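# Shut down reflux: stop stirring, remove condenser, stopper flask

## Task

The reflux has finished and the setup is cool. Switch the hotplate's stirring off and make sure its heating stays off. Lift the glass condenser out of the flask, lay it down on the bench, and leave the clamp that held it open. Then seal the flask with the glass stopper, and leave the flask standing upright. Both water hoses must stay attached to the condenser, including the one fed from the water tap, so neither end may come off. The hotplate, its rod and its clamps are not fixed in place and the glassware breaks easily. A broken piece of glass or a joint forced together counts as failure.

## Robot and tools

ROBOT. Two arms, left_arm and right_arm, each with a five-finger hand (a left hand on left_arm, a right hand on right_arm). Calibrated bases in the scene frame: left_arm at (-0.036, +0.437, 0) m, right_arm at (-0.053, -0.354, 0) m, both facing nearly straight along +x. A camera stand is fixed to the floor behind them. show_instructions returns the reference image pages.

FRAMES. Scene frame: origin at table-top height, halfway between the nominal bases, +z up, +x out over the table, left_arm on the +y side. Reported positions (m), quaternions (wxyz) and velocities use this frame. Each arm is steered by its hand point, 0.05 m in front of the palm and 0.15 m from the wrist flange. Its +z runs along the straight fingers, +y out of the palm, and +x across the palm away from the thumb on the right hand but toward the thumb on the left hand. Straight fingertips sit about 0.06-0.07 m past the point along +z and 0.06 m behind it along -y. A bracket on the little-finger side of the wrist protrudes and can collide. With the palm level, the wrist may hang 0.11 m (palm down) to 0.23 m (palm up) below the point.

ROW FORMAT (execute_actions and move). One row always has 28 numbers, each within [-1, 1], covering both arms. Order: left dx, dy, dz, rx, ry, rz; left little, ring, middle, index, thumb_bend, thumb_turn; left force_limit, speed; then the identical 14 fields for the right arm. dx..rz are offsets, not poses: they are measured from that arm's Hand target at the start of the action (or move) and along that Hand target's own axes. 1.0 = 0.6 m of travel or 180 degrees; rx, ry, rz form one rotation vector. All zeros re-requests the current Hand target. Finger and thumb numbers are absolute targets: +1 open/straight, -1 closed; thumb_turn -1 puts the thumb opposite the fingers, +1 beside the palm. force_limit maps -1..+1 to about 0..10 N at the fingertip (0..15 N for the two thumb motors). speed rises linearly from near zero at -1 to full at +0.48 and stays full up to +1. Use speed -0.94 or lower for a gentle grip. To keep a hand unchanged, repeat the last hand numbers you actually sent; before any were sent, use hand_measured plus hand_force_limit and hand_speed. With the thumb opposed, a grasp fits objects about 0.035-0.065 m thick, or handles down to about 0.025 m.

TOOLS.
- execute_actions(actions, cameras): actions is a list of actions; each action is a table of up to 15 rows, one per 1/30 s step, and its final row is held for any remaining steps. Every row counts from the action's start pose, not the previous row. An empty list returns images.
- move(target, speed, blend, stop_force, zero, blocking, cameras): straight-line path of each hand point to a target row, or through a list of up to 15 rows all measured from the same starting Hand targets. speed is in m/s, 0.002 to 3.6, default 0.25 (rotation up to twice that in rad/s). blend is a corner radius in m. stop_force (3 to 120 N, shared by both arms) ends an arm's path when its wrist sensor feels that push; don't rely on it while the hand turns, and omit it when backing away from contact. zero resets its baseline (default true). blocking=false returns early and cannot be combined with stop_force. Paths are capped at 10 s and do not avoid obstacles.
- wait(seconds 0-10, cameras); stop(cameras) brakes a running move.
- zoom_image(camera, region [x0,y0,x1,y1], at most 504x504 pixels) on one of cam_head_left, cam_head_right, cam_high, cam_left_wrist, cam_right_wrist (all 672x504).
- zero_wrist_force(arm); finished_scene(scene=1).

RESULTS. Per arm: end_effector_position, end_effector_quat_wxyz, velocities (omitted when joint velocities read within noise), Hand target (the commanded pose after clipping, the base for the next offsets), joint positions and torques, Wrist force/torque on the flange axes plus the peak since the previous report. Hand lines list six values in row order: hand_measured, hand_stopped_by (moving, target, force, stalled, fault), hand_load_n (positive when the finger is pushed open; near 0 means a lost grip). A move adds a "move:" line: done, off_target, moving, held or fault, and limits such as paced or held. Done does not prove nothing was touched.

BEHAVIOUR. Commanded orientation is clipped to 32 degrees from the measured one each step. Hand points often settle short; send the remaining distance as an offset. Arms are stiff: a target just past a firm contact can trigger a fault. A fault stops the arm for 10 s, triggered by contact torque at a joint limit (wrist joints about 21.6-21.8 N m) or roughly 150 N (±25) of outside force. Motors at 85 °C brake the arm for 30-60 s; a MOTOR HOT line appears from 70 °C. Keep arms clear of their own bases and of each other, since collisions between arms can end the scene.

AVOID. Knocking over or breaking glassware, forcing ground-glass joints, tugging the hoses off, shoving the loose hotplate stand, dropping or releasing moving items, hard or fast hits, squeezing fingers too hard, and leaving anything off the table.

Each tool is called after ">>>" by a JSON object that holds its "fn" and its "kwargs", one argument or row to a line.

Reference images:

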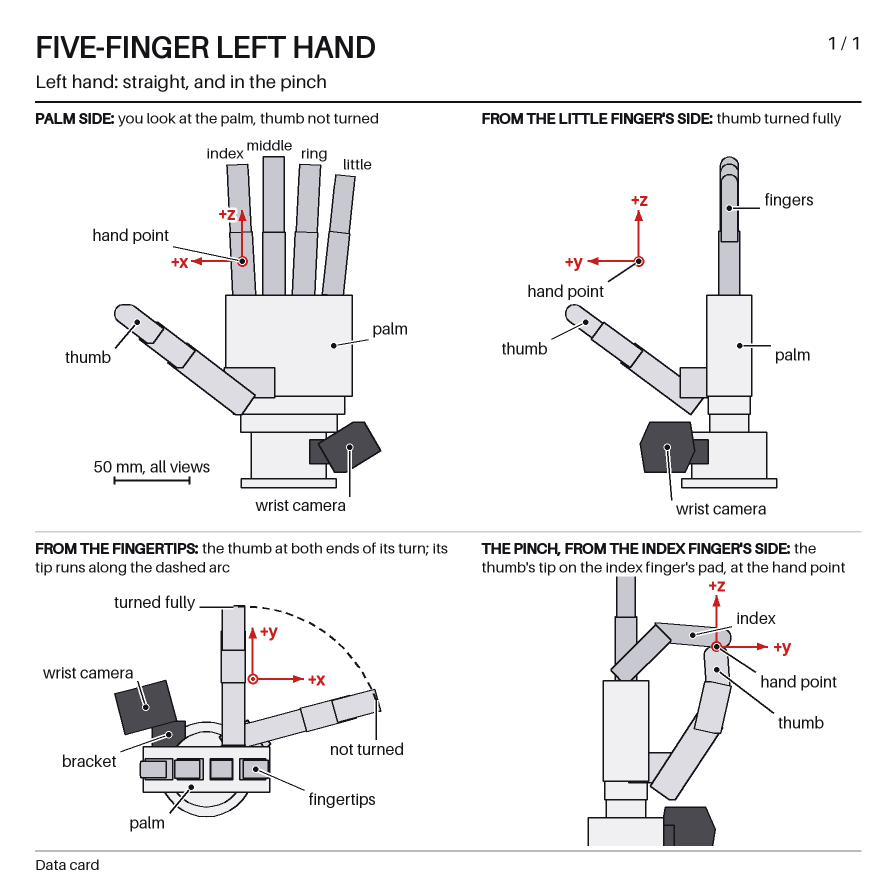

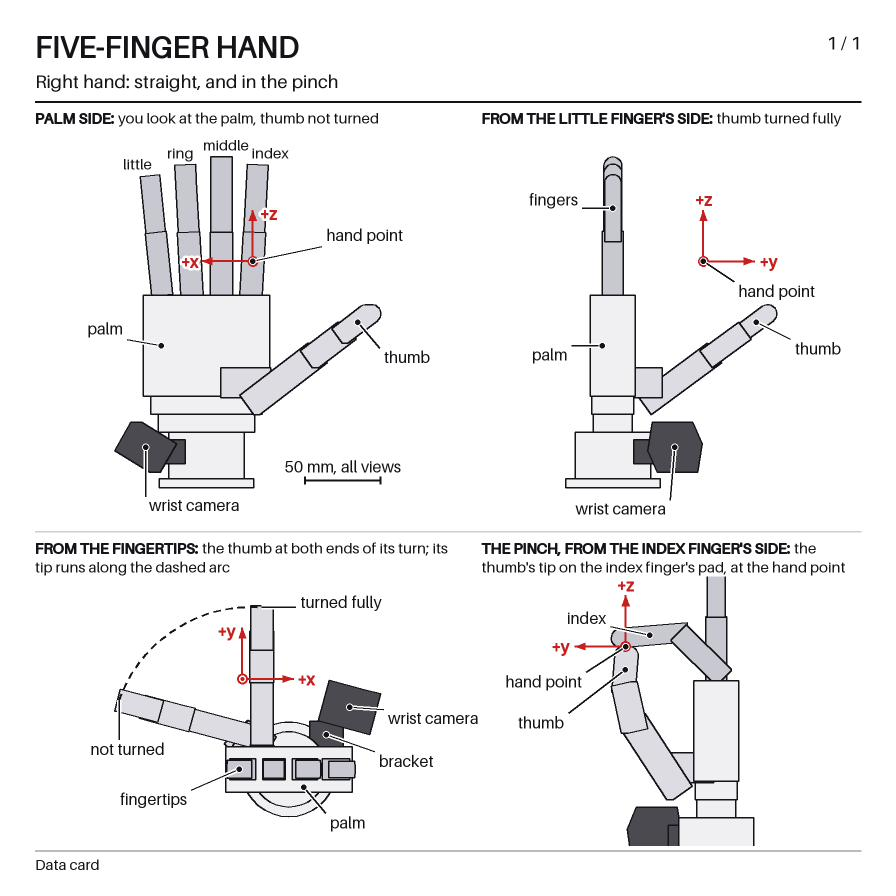

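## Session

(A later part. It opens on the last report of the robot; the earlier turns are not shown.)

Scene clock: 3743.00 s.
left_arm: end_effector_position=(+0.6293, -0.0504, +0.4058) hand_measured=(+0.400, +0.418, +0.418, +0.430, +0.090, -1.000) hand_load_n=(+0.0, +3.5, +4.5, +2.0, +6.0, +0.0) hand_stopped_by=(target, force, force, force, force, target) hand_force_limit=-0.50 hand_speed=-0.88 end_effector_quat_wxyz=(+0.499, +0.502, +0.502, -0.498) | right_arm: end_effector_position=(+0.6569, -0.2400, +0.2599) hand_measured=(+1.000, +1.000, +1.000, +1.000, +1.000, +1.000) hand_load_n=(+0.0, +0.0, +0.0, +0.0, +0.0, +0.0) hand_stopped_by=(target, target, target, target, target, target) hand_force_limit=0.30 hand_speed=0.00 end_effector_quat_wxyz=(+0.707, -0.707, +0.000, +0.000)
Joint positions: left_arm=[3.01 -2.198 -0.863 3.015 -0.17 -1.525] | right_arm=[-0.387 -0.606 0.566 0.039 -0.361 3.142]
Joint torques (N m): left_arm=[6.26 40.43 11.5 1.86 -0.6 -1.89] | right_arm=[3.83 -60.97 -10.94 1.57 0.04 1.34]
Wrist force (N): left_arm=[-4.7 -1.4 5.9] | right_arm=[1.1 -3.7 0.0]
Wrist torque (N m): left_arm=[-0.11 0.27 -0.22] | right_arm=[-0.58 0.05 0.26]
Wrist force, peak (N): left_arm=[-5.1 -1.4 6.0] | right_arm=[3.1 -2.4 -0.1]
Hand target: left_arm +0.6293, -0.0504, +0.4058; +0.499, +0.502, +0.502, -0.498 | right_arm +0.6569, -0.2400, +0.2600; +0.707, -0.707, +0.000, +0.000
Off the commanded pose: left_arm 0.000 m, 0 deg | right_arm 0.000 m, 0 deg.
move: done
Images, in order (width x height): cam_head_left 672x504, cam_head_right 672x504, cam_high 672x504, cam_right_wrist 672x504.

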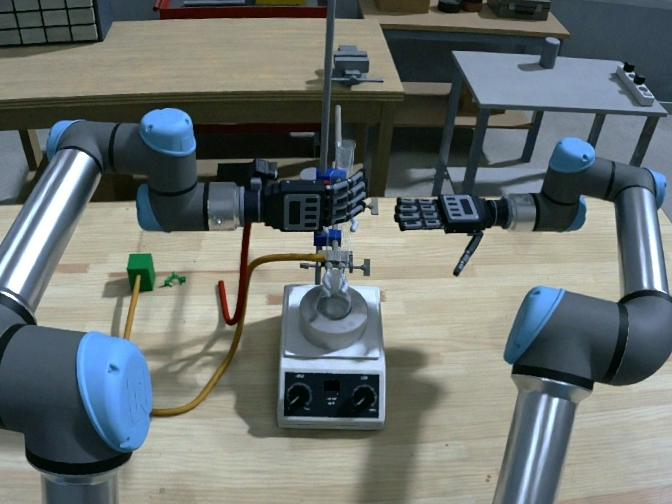

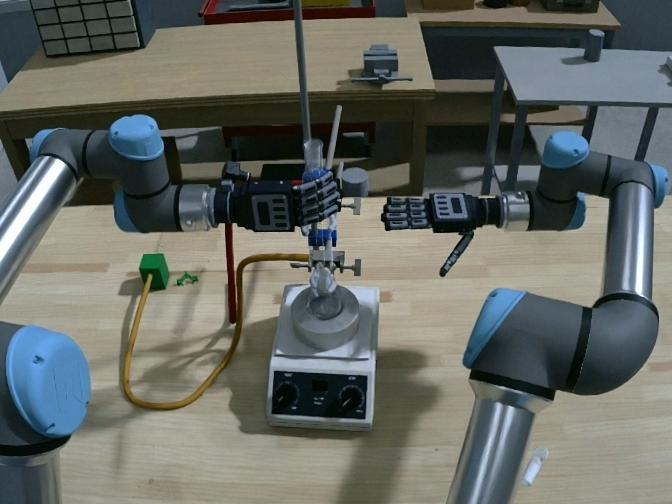

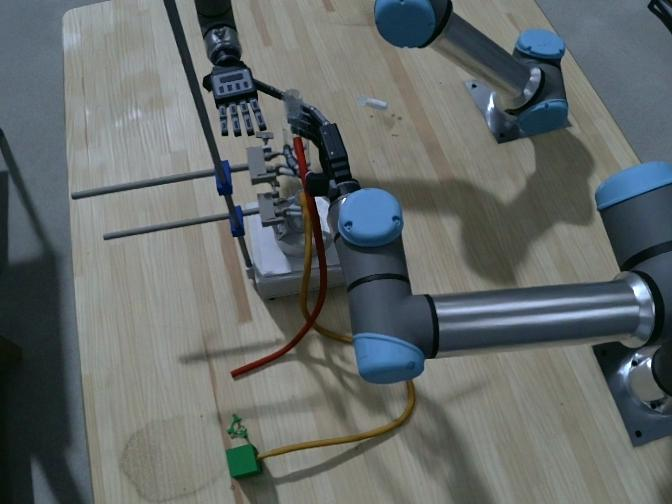

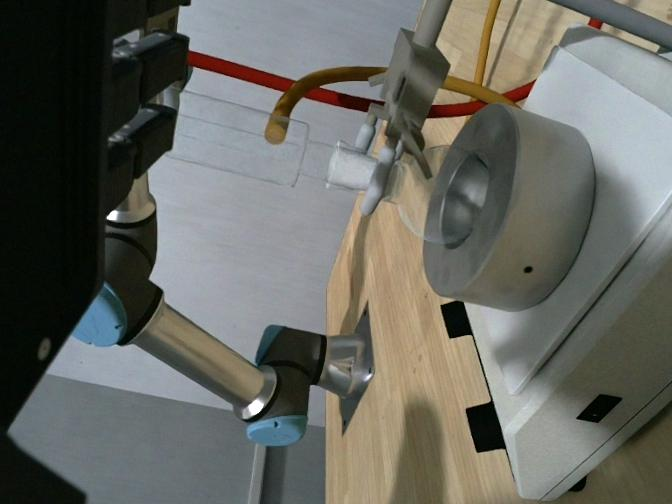

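>>> {"fn": "move", "kwargs": {
  "target": [
    [0,0,0,0,0,0, 0.4,0.4,0.4,0.4,-0.2,-1,-0.5,-0.88, 0.0235,-0.025,0,0,0,0, -1,-1,-1,1,1,1,0.3,0],
    [0,0,0,0,0,0, 0.4,0.4,0.4,0.4,-0.2,-1,-0.5,-0.88, 0.0235,-0.025,0.1,0,0,0, -1,-1,-1,1,1,1,0.3,0]
  ],
  "speed": 0.1,
  "cameras": ["cam_right_wrist","cam_head_left","cam_head_right","cam_high"]
}}

>>> {"fn": "zoom_image", "kwargs": {
  "camera": "cam_high",
  "region": [205, 90, 305, 190]
}}

>>> {"fn": "zoom_image", "kwargs": {
  "camera": "cam_head_left",
  "region": [340, 160, 420, 240]
}}

>>> {"fn": "zoom_image", "kwargs": {
  "camera": "cam_head_right",
  "region": [320, 160, 400, 240]
}}

Scene clock: 3777.83 s.
left_arm: end_effector_position=(+0.6293, -0.0504, +0.4058) hand_measured=(+0.400, +0.418, +0.418, +0.430, +0.090, -1.000) hand_load_n=(+0.0, +3.5, +4.0, +2.0, +6.0, +0.0) hand_stopped_by=(target, force, force, force, force, target) hand_force_limit=-0.50 hand_speed=-0.88 end_effector_quat_wxyz=(+0.499, +0.502, +0.502, -0.498) | right_arm: end_effector_position=(+0.6709, -0.1800, +0.2750) hand_measured=(-1.000, -1.000, -1.000, +1.000, +1.000, +1.000) hand_load_n=(+0.0, +0.0, +0.0, +0.0, +0.0, -0.5) hand_stopped_by=(target, target, target, target, target, target) hand_force_limit=0.30 hand_speed=0.00 end_effector_quat_wxyz=(+0.707, -0.707, +0.000, +0.000)
Joint positions: left_arm=[3.01 -2.198 -0.863 3.015 -0.17 -1.525] | right_arm=[-0.305 -0.575 0.468 0.105 -0.278 3.142]
Joint torques (N m): left_arm=[4.8 40.67 11.87 1.84 -1.34 -2.02] | right_arm=[-9.25 -43.43 -33.06 1.97 -2.26 0.92]
Wrist force (N): left_arm=[-4.9 -1.3 6.0] | right_arm=[1.5 -3.5 0.0]
Wrist torque (N m): left_arm=[-0.10 0.27 -0.23] | right_arm=[-0.52 0.01 0.28]
Wrist force, peak (N): left_arm=[-5.1 -1.5 6.0] | right_arm=[1.5 -3.8 0.9]
Hand target: left_arm +0.6293, -0.0504, +0.4058; +0.499, +0.502, +0.502, -0.498 | right_arm +0.6709, -0.1800, +0.2750; +0.707, -0.707, +0.000, +0.000
Off the commanded pose: left_arm 0.000 m, 0 deg | right_arm 0.000 m, 0 deg.
move: done
Images, in order (width x height): cam_head_left 672x504, cam_head_right 672x504, cam_high 672x504, cam_right_wrist 672x504.

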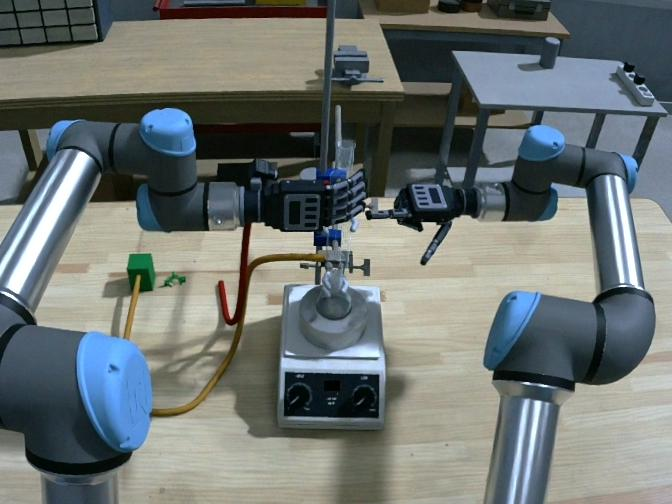

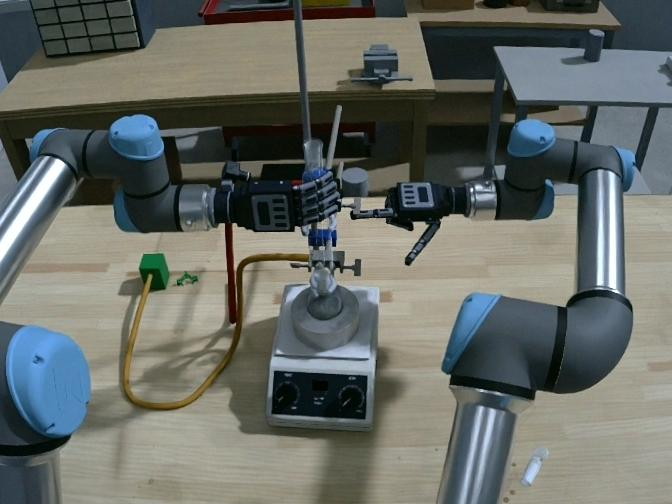

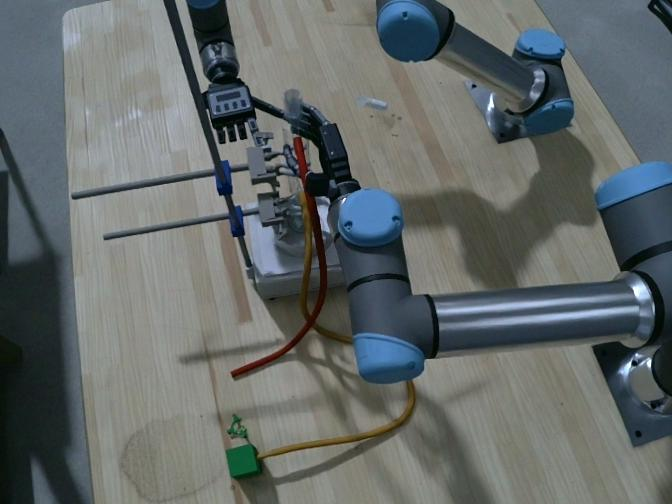

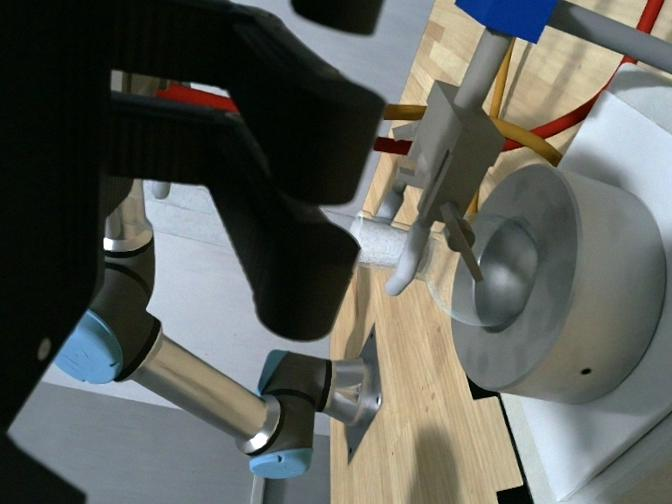

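Scaled by 5.040 from the camera's 672x504 image, which has a finer 960x720 frame.

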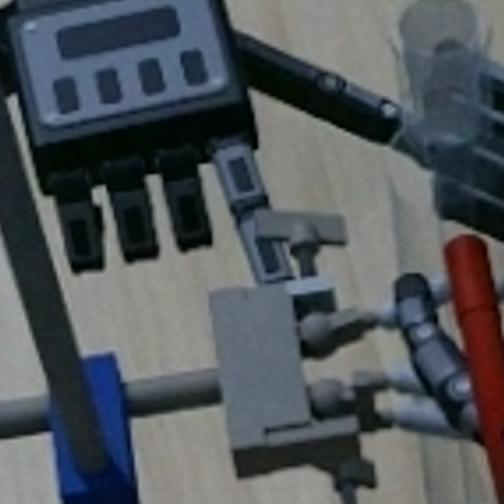

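Scaled by 6.300 from the camera's 672x504 image, which has a finer 960x720 frame.

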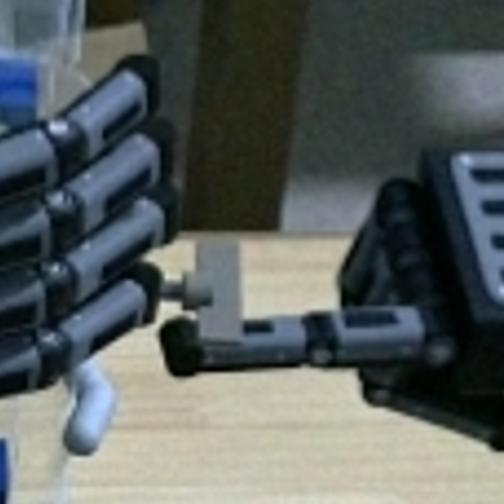

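Scaled by 6.300 from the camera's 672x504 image, which has a finer 960x720 frame.

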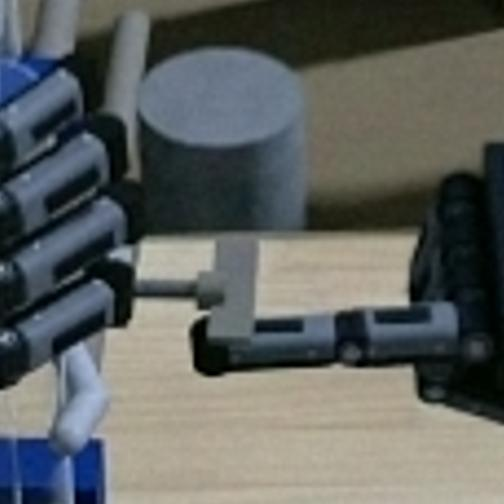

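>>> {"fn": "move", "kwargs": {
  "target": [0,0,0,0,0,0, 0.4,0.4,0.4,0.4,-0.2,-1,-0.5,-0.88, 0,-0.05,0,0,0,0, -1,-1,-1,1,1,1,0.3,0],
  "speed": 0.015,
  "stop_force": 3,
  "cameras": ["cam_head_left","cam_head_right","cam_high"]
}}

>>> {"fn": "zoom_image", "kwargs": {
  "camera": "cam_high",
  "region": [205, 90, 305, 190]
}}

>>> {"fn": "zoom_image", "kwargs": {
  "camera": "cam_head_left",
  "region": [340, 160, 420, 240]
}}

>>> {"fn": "zoom_image", "kwargs": {
  "camera": "cam_head_right",
  "region": [320, 160, 400, 240]
}}

Scene clock: 3791.87 s.
left_arm: end_effector_position=(+0.6293, -0.0504, +0.4058) hand_measured=(+0.400, +0.418, +0.418, +0.430, +0.090, -1.000) hand_load_n=(+0.0, +3.0, +4.0, +2.0, +5.5, +0.0) hand_stopped_by=(target, force, force, force, force, target) hand_force_limit=-0.50 hand_speed=-0.88 end_effector_quat_wxyz=(+0.499, +0.502, +0.502, -0.498) | right_arm: end_effector_position=(+0.6709, -0.1800, +0.2986) hand_measured=(-1.000, -1.000, -1.000, +1.000, +1.000, +1.000) hand_load_n=(+0.0, +0.0, +0.0, -3.0, +0.0, +0.0) hand_stopped_by=(target, target, target, target, target, target) hand_force_limit=0.30 hand_speed=0.00 end_effector_quat_wxyz=(+0.707, -0.707, +0.000, +0.000)
Joint positions: left_arm=[3.01 -2.198 -0.863 3.015 -0.17 -1.525] | right_arm=[-0.305 -0.555 0.37 0.183 -0.278 3.143]
Joint torques (N m): left_arm=[4.62 41.69 11.91 1.67 -1.62 -1.79] | right_arm=[6.54 -63.2 -11.14 -0.29 2.05 -0.74]
Wrist force (N): left_arm=[-5.4 -1.5 5.6] | right_arm=[1.7 -1.8 0.3]
Wrist torque (N m): left_arm=[-0.08 0.24 -0.24] | right_arm=[-0.61 0.09 0.36]
Wrist force, peak (N): left_arm=[-6.2 -1.4 5.5] | right_arm=[1.5 -3.9 0.1]
Hand target: left_arm +0.6293, -0.0504, +0.4058; +0.499, +0.502, +0.502, -0.498 | right_arm +0.6709, -0.1800, +0.2986; +0.707, -0.707, +0.000, +0.000 (not the last commanded pose)
Off the commanded pose: left_arm 0.000 m, 0 deg | right_arm 0.006 m, 0 deg.
move: contact (right_arm)
Images, in order (width x height): cam_head_left 672x504, cam_head_right 672x504, cam_high 672x504.

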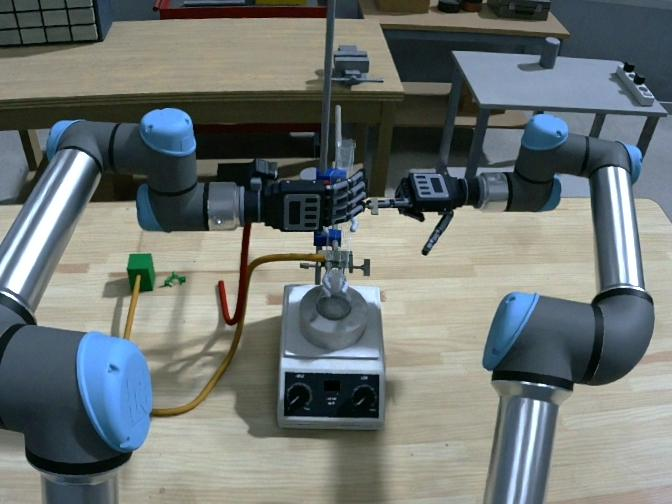

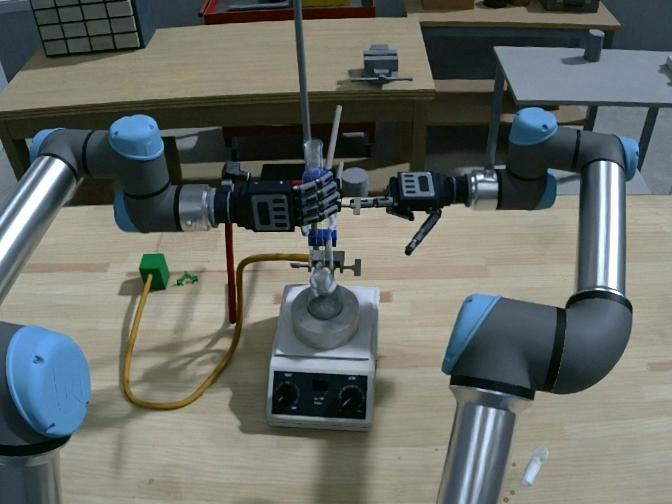

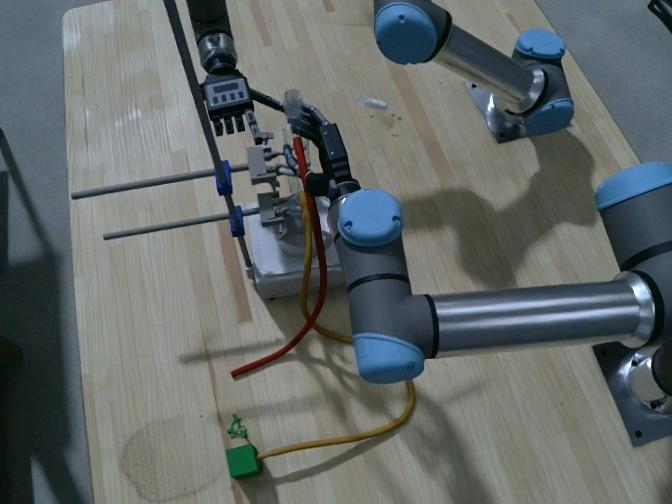

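Scaled by 5.040 from the camera's 672x504 image, which has a finer 960x720 frame.

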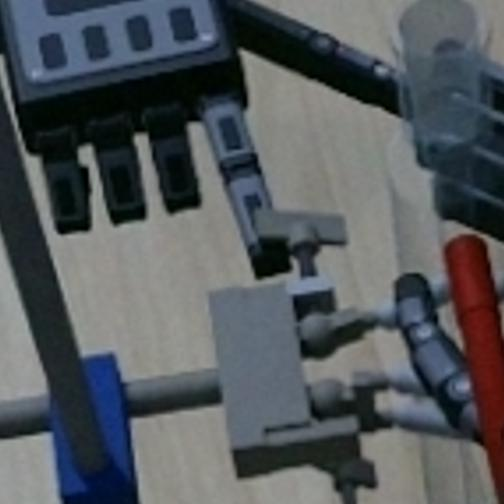

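Scaled by 6.300 from the camera's 672x504 image, which has a finer 960x720 frame.

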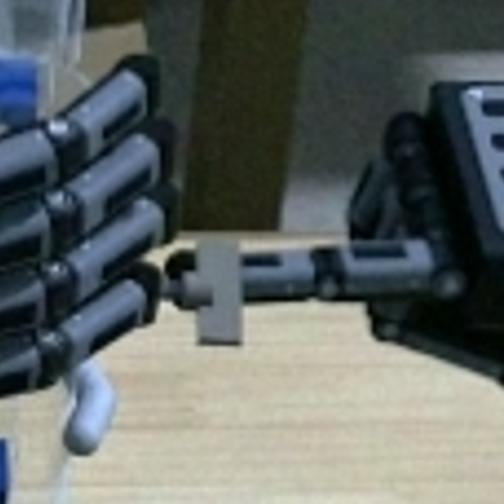

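Scaled by 6.300 from the camera's 672x504 image, which has a finer 960x720 frame.

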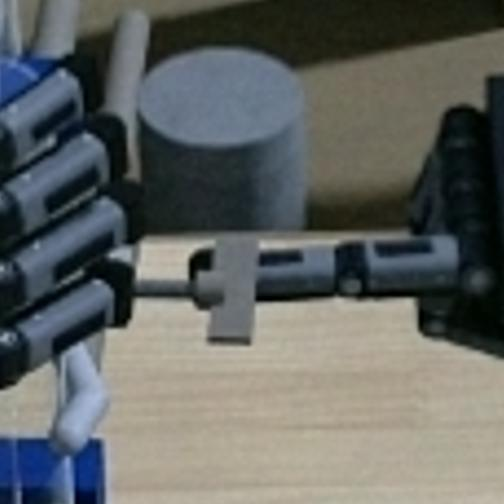

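>>> {"fn": "move", "kwargs": {
  "target": [
    [0,0,0,0,0,0, 0.4,0.4,0.4,0.4,-0.2,-1,-0.5,-0.88, 0.0072,-0.0135,0,0,0,0, -1,-1,-1,1,1,1,0.3,0],
    [0,0,0,0,0,0, 0.4,0.4,0.4,0.4,-0.2,-1,-0.5,-0.88, 0.006,-0.0285,0,0,0,0, -1,-1,-1,1,1,1,0.3,0],
    [0,0,0,0,0,0, 0.4,0.4,0.4,0.4,-0.2,-1,-0.5,-0.88, -0.0023,-0.041,0,0,0,0, -1,-1,-1,1,1,1,0.3,0]
  ],
  "speed": 0.02,
  "blend": 0.003,
  "stop_force": 10,
  "cameras": ["cam_head_left","cam_head_right","cam_high","cam_right_wrist"]
}}

>>> {"fn": "zoom_image", "kwargs": {
  "camera": "cam_high",
  "region": [205, 90, 305, 190]
}}

>>> {"fn": "zoom_image", "kwargs": {
  "camera": "cam_head_left",
  "region": [340, 160, 420, 240]
}}

>>> {"fn": "zoom_image", "kwargs": {
  "camera": "cam_head_right",
  "region": [320, 160, 400, 240]
}}

Scene clock: 3812.87 s.
left_arm: end_effector_position=(+0.6293, -0.0504, +0.4058) hand_measured=(+0.400, +0.418, +0.418, +0.430, +0.090, -1.000) hand_load_n=(+0.0, +3.0, +4.5, +2.0, +5.5, +0.5) hand_stopped_by=(target, force, force, force, force, target) hand_force_limit=-0.50 hand_speed=-0.88 end_effector_quat_wxyz=(+0.499, +0.502, +0.502, -0.498) | right_arm: end_effector_position=(+0.6718, -0.1800, +0.3004) hand_measured=(-1.000, -1.000, -1.000, +0.998, +1.000, +1.000) hand_load_n=(+0.0, +0.0, +0.0, -17.5, +0.0, +0.0) hand_stopped_by=(target, target, target, target, target, target) hand_force_limit=0.30 hand_speed=0.00 end_effector_quat_wxyz=(+0.707, -0.707, +0.000, +0.000)
Joint positions: left_arm=[3.01 -2.198 -0.863 3.015 -0.17 -1.525] | right_arm=[-0.304 -0.548 0.352 0.193 -0.277 3.144]
Joint torques (N m): left_arm=[3.32 40.88 12.62 1.75 -1.91 -1.95] | right_arm=[-8.02 -64.88 -36.13 3.82 -2.31 1.85]
Wrist force (N): left_arm=[-6.4 -1.7 4.9] | right_arm=[1.7 7.9 -0.4]
Wrist torque (N m): left_arm=[-0.09 0.21 -0.32] | right_arm=[-1.05 0.08 0.23]
Wrist force, peak (N): left_arm=[-7.8 -0.3 6.3] | right_arm=[0.7 12.5 0.8]
Hand target: left_arm +0.6293, -0.0504, +0.4058; +0.499, +0.502, +0.502, -0.498 | right_arm +0.6718, -0.1800, +0.3004; +0.707, -0.707, +0.000, +0.000 (not the last commanded pose)
Off the commanded pose: left_arm 0.000 m, 0 deg | right_arm 0.023 m, 0 deg.
move: contact (right_arm); path passed 0 of 3 targets
Images, in order (width x height): cam_head_left 672x504, cam_head_right 672x504, cam_high 672x504, cam_right_wrist 672x504.

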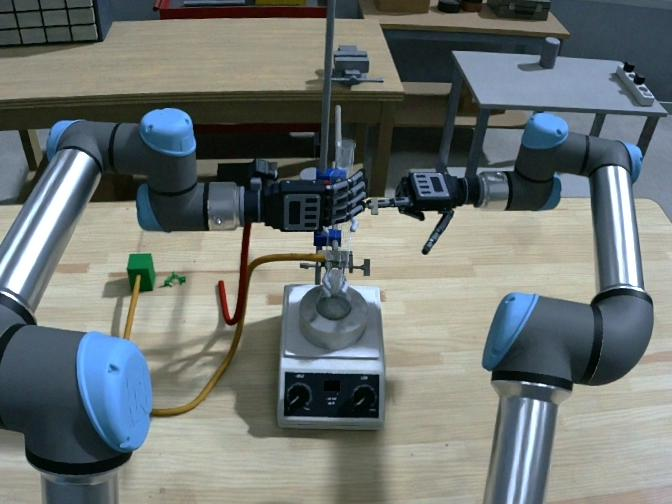

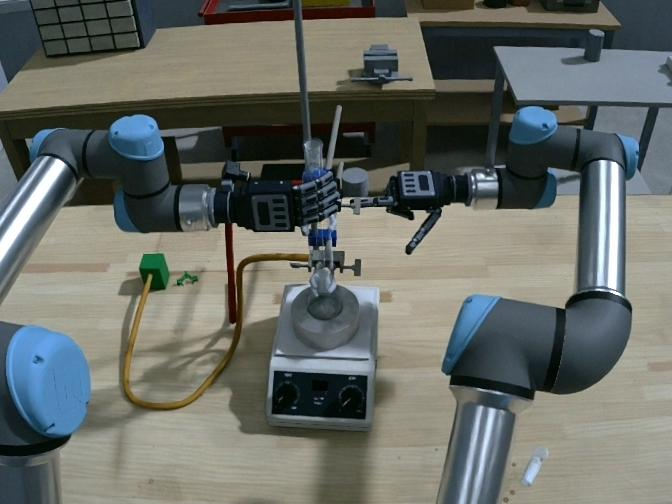

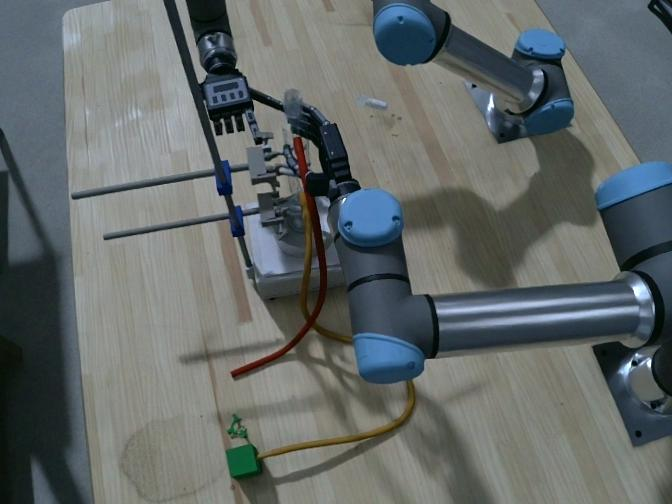

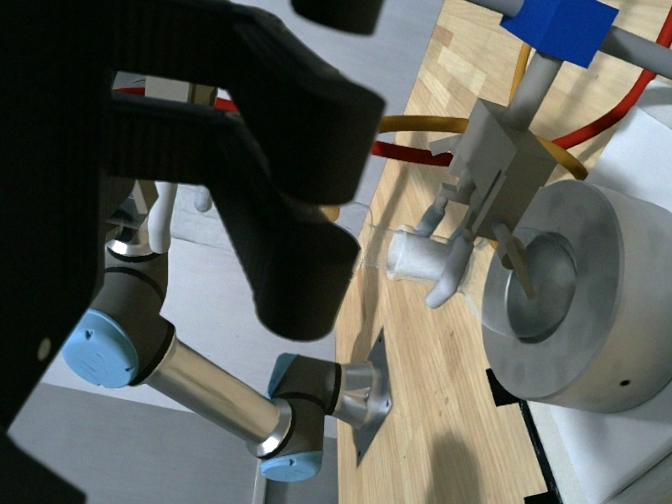

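Scaled by 5.040 from the camera's 672x504 image, which has a finer 960x720 frame.

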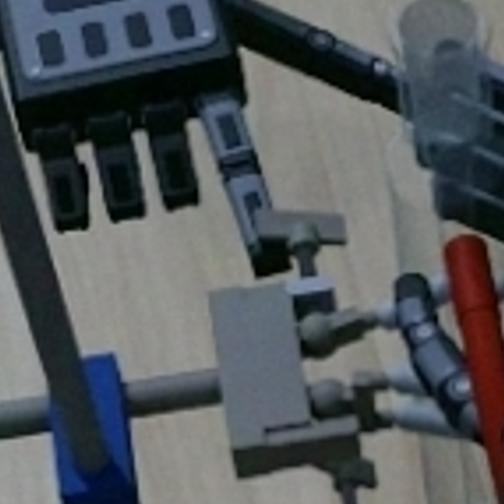

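Scaled by 6.300 from the camera's 672x504 image, which has a finer 960x720 frame.

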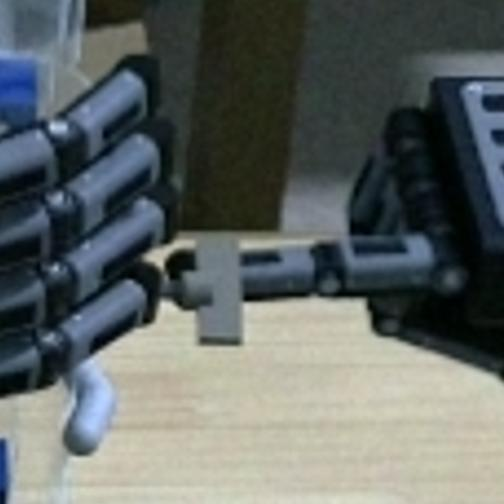

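Scaled by 6.300 from the camera's 672x504 image, which has a finer 960x720 frame.

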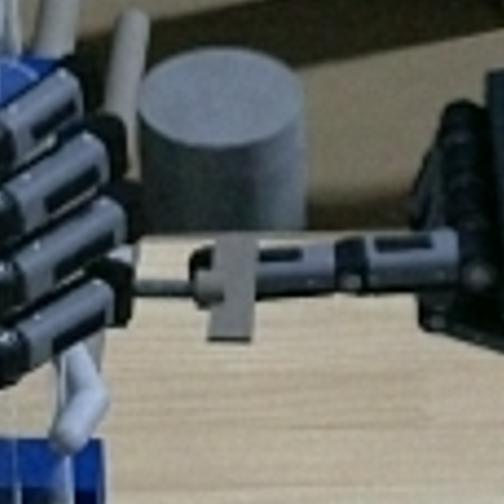

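>>> {"fn": "move", "kwargs": {
  "target": [
    [0,0,0,0,0,0, 0.4,0.4,0.4,0.4,-0.2,-1,-0.5,-0.88, 0,0.005,0,0,0,0, -1,-1,-1,1,1,1,0.3,0],
    [0,0,0,0,0,0, 0.4,0.4,0.4,0.4,-0.2,-1,-0.5,-0.88, 0,0.005,-0.05,0,0,0, -1,-1,-1,1,1,1,0.3,0],
    [0,0,0,0,0,0, 0.4,0.4,0.4,0.4,-0.2,-1,-0.5,-0.88, 0.0603,-0.016,-0.05,0,0,0, -1,-1,-1,1,1,1,0.3,0],
    [0,0,0,0,0,0, 0.4,0.4,0.4,0.4,-0.2,-1,-0.5,-0.88, 0.0603,-0.016,0,0,0,0, -1,-1,-1,1,1,1,0.3,0]
  ],
  "speed": 0.08
}}

>>> {"fn": "move", "kwargs": {
  "target": [0,0,0,0,0,0, 0.4,0.4,0.4,0.4,-0.2,-1,-0.5,-0.88, -0.06,0,0,0,0,0, -1,-1,-1,1,1,1,0.3,0],
  "speed": 0.015,
  "stop_force": 3,
  "cameras": ["cam_head_left","cam_high"]
}}

>>> {"fn": "zoom_image", "kwargs": {
  "camera": "cam_high",
  "region": [205, 90, 305, 190]
}}

>>> {"fn": "zoom_image", "kwargs": {
  "camera": "cam_head_left",
  "region": [340, 160, 420, 240]
}}

Scene clock: 3862.63 s.
left_arm: end_effector_position=(+0.6293, -0.0504, +0.4058) hand_measured=(+0.400, +0.418, +0.418, +0.430, +0.090, -1.000) hand_load_n=(+0.0, +3.0, +4.5, +2.0, +6.0, +1.0) hand_stopped_by=(target, force, force, force, force, target) hand_force_limit=-0.50 hand_speed=-0.88 end_effector_quat_wxyz=(+0.499, +0.502, +0.502, -0.498) | right_arm: end_effector_position=(+0.7073, -0.1798, +0.3097) hand_measured=(-1.000, -1.000, -1.000, +1.000, +1.000, +1.000) hand_load_n=(+0.0, +0.5, +0.0, -0.5, +0.0, +0.0) hand_stopped_by=(target, target, target, target, target, target) hand_force_limit=0.30 hand_speed=0.00 end_effector_quat_wxyz=(+0.691, -0.723, +0.012, -0.016)
Joint positions: left_arm=[3.01 -2.198 -0.863 3.015 -0.17 -1.525] | right_arm=[-0.293 -0.415 0.035 0.181 -0.23 3.328]
Joint torques (N m): left_arm=[2.53 40.85 11.98 1.7 -2.2 -2] | right_arm=[-6.78 -55.08 -30.66 -0.86 -2.36 1.02]
Wrist force (N): left_arm=[-4.5 -1.2 5.9] | right_arm=[1.1 -1.7 0.3]
Wrist torque (N m): left_arm=[-0.12 0.28 -0.25] | right_arm=[-0.24 0.04 0.40]
Wrist force, peak (N): left_arm=[-6.6 -1.7 5.2] | right_arm=[1.4 8.5 -0.5]
Hand target: left_arm +0.6293, -0.0504, +0.4058; +0.499, +0.502, +0.502, -0.498 | right_arm +0.7080, -0.1800, +0.3100; +0.707, -0.707, +0.000, +0.000
Off the commanded pose: left_arm 0.000 m, 0 deg | right_arm 0.001 m, 3 deg.
elbow stopped short (right arm): the move would have taken joint 3 (elbow) straighter than the controller allows.
move: off_target (right_arm)

Scene clock: 3865.57 s.
left_arm: end_effector_position=(+0.6293, -0.0504, +0.4058) hand_measured=(+0.400, +0.418, +0.418, +0.430, +0.090, -1.000) hand_load_n=(+0.0, +3.5, +4.0, +1.5, +6.0, -0.5) hand_stopped_by=(target, force, force, force, force, target) hand_force_limit=-0.50 hand_speed=-0.88 end_effector_quat_wxyz=(+0.499, +0.502, +0.502, -0.498) | right_arm: end_effector_position=(+0.6788, -0.1800, +0.3100) hand_measured=(-1.000, -1.000, -1.000, +1.000, +1.000, +1.000) hand_load_n=(+0.0, +0.0, +0.0, +0.0, +0.5, +0.0) hand_stopped_by=(target, target, target, target, target, target) hand_force_limit=0.30 hand_speed=0.00 end_effector_quat_wxyz=(+0.704, -0.710, +0.002, -0.003)
Joint positions: left_arm=[3.01 -2.198 -0.863 3.015 -0.17 -1.525] | right_arm=[-0.302 -0.512 0.251 0.227 -0.268 3.173]
Joint torques (N m): left_arm=[0.74 41.73 12.54 1.51 -2.26 -1.92] | right_arm=[7.7 -43.85 -32.4 2.36 2.4 -1.45]
Wrist force (N): left_arm=[-7.0 -0.4 6.7] | right_arm=[2.6 -2.2 0.7]
Wrist torque (N m): left_arm=[-0.09 0.21 -0.25] | right_arm=[-0.34 0.14 0.47]
Wrist force, peak (N): left_arm=[-7.0 -0.4 7.0] | right_arm=[7.1 -1.8 1.3]
Hand target: left_arm +0.6293, -0.0504, +0.4058; +0.499, +0.502, +0.502, -0.498 | right_arm +0.6788, -0.1800, +0.3100; +0.704, -0.710, +0.002, -0.003 (not the last commanded pose)
Off the commanded pose: left_arm 0.000 m, 0 deg | right_arm 0.007 m, 1 deg.
move: contact (right_arm)
Images, in order (width x height): cam_head_left 672x504, cam_high 672x504.

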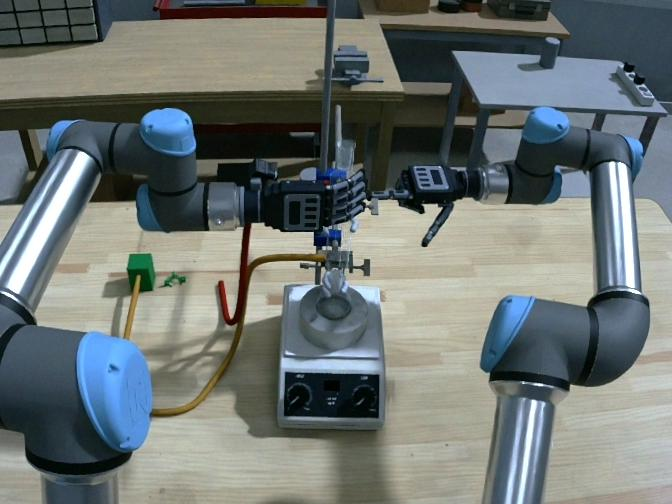

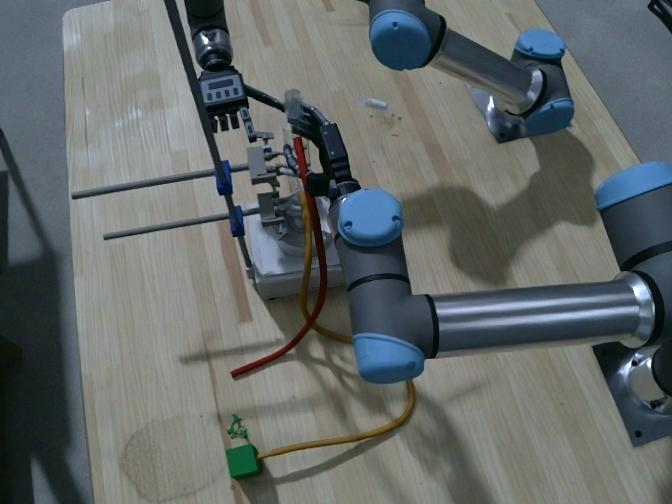

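Scaled by 5.040 from the camera's 672x504 image, which has a finer 960x720 frame.

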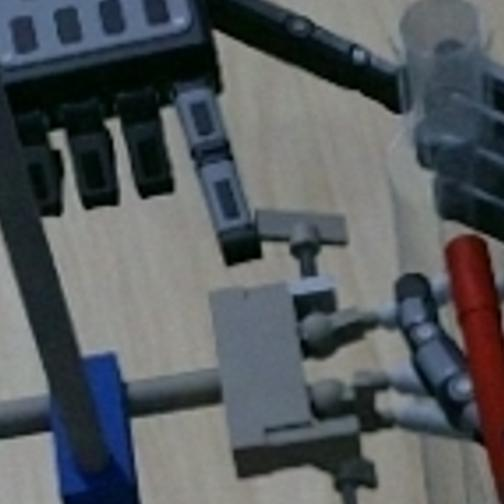

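Scaled by 6.300 from the camera's 672x504 image, which has a finer 960x720 frame.

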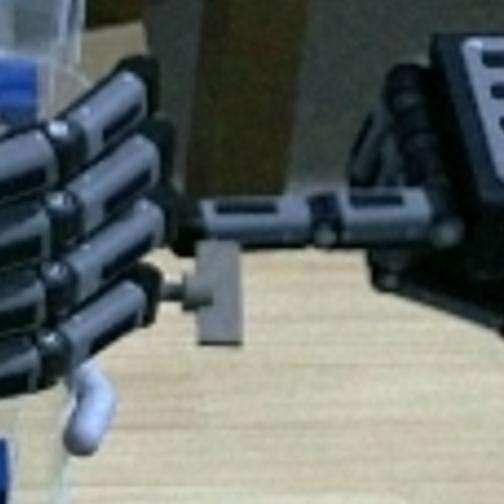

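>>> {"fn": "move", "kwargs": {
  "target": [
    [0,0,0,0,0,0, 0.4,0.4,0.4,0.4,-0.2,-1,-0.5,-0.88, 0.005,0,0,0,0,0, -1,-1,-1,1,1,1,0.3,0],
    [0,0,0,0,0,0, 0.4,0.4,0.4,0.4,-0.2,-1,-0.5,-0.88, 0.005,0,-0.0583,0.0027,-0.0022,0, -1,-1,-1,1,1,1,0.3,0],
    [0,0,0,0,0,0, 0.4,0.4,0.4,0.4,-0.2,-1,-0.5,-0.88, -0.0563,-0.0172,-0.0583,0.0027,-0.0022,0, -1,-1,0.72,1,1,1,0.3,0]
  ],
  "speed": 0.08,
  "cameras": ["cam_head_left","cam_high"]
}}

>>> {"fn": "zoom_image", "kwargs": {
  "camera": "cam_high",
  "region": [205, 90, 305, 190]
}}

>>> {"fn": "zoom_image", "kwargs": {
  "camera": "cam_head_left",
  "region": [340, 160, 420, 240]
}}

Scene clock: 3898.37 s.
left_arm: end_effector_position=(+0.6293, -0.0504, +0.4058) hand_measured=(+0.400, +0.418, +0.418, +0.430, +0.090, -1.000) hand_load_n=(+0.0, +3.0, +4.0, +1.5, +6.5, +0.0) hand_stopped_by=(target, force, force, force, force, target) hand_force_limit=-0.50 hand_speed=-0.88 end_effector_quat_wxyz=(+0.499, +0.502, +0.502, -0.498) | right_arm: end_effector_position=(+0.6448, -0.2146, +0.3206) hand_measured=(-1.000, -1.000, +0.720, +1.000, +1.000, +1.000) hand_load_n=(+0.0, +0.0, +0.0, +0.0, +0.0, +0.0) hand_stopped_by=(target, target, target, target, target, target) hand_force_limit=0.30 hand_speed=0.00 end_effector_quat_wxyz=(+0.707, -0.707, -0.001, +0.000)
Joint positions: left_arm=[3.01 -2.198 -0.863 3.015 -0.17 -1.525] | right_arm=[-0.36 -0.656 0.506 0.148 -0.333 3.142]
Joint torques (N m): left_arm=[0.7 42.25 12.02 1.66 -2.27 -1.75] | right_arm=[7.6 -59.51 -14.96 0.08 -2.35 -1.47]
Wrist force (N): left_arm=[-6.4 0.2 6.3] | right_arm=[1.4 -2.6 0.0]
Wrist torque (N m): left_arm=[-0.09 0.23 -0.28] | right_arm=[-0.41 -0.01 0.31]
Wrist force, peak (N): left_arm=[-7.2 -0.4 6.7] | right_arm=[2.9 -2.4 1.0]
Hand target: left_arm +0.6293, -0.0504, +0.4058; +0.499, +0.502, +0.502, -0.498 | right_arm +0.6448, -0.2146, +0.3206; +0.707, -0.707, -0.001, +0.000
Off the commanded pose: left_arm 0.000 m, 0 deg | right_arm 0.000 m, 0 deg.
elbow stopped short (right arm): the move would have taken joint 3 (elbow) straighter than the controller allows.
move: done
Images, in order (width x height): cam_head_left 672x504, cam_high 672x504.

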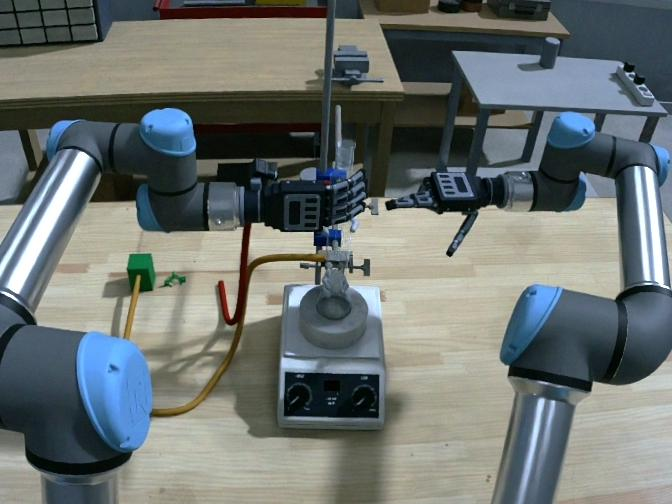

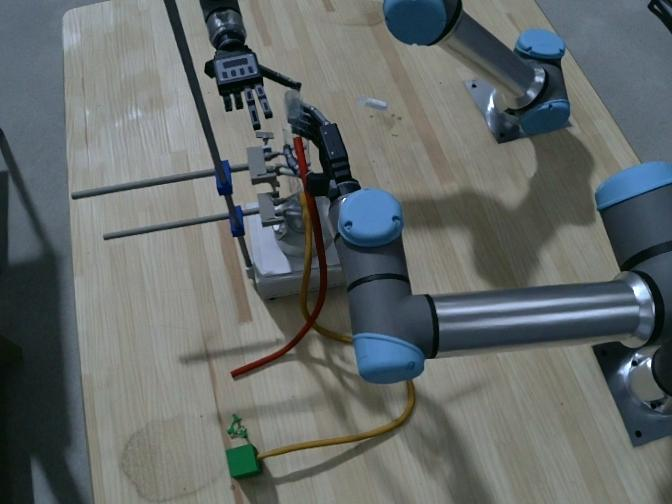

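Scaled by 5.040 from the camera's 672x504 image, which has a finer 960x720 frame.

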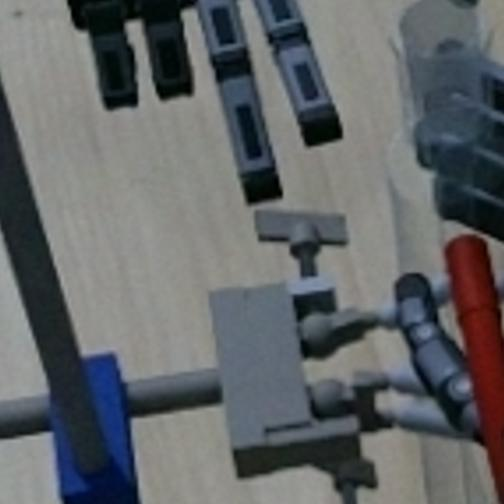

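Scaled by 6.300 from the camera's 672x504 image, which has a finer 960x720 frame.

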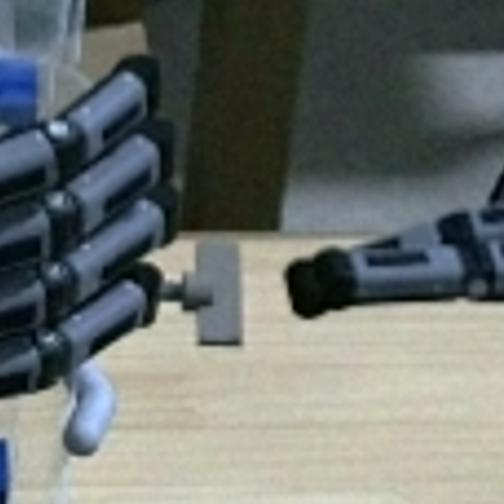

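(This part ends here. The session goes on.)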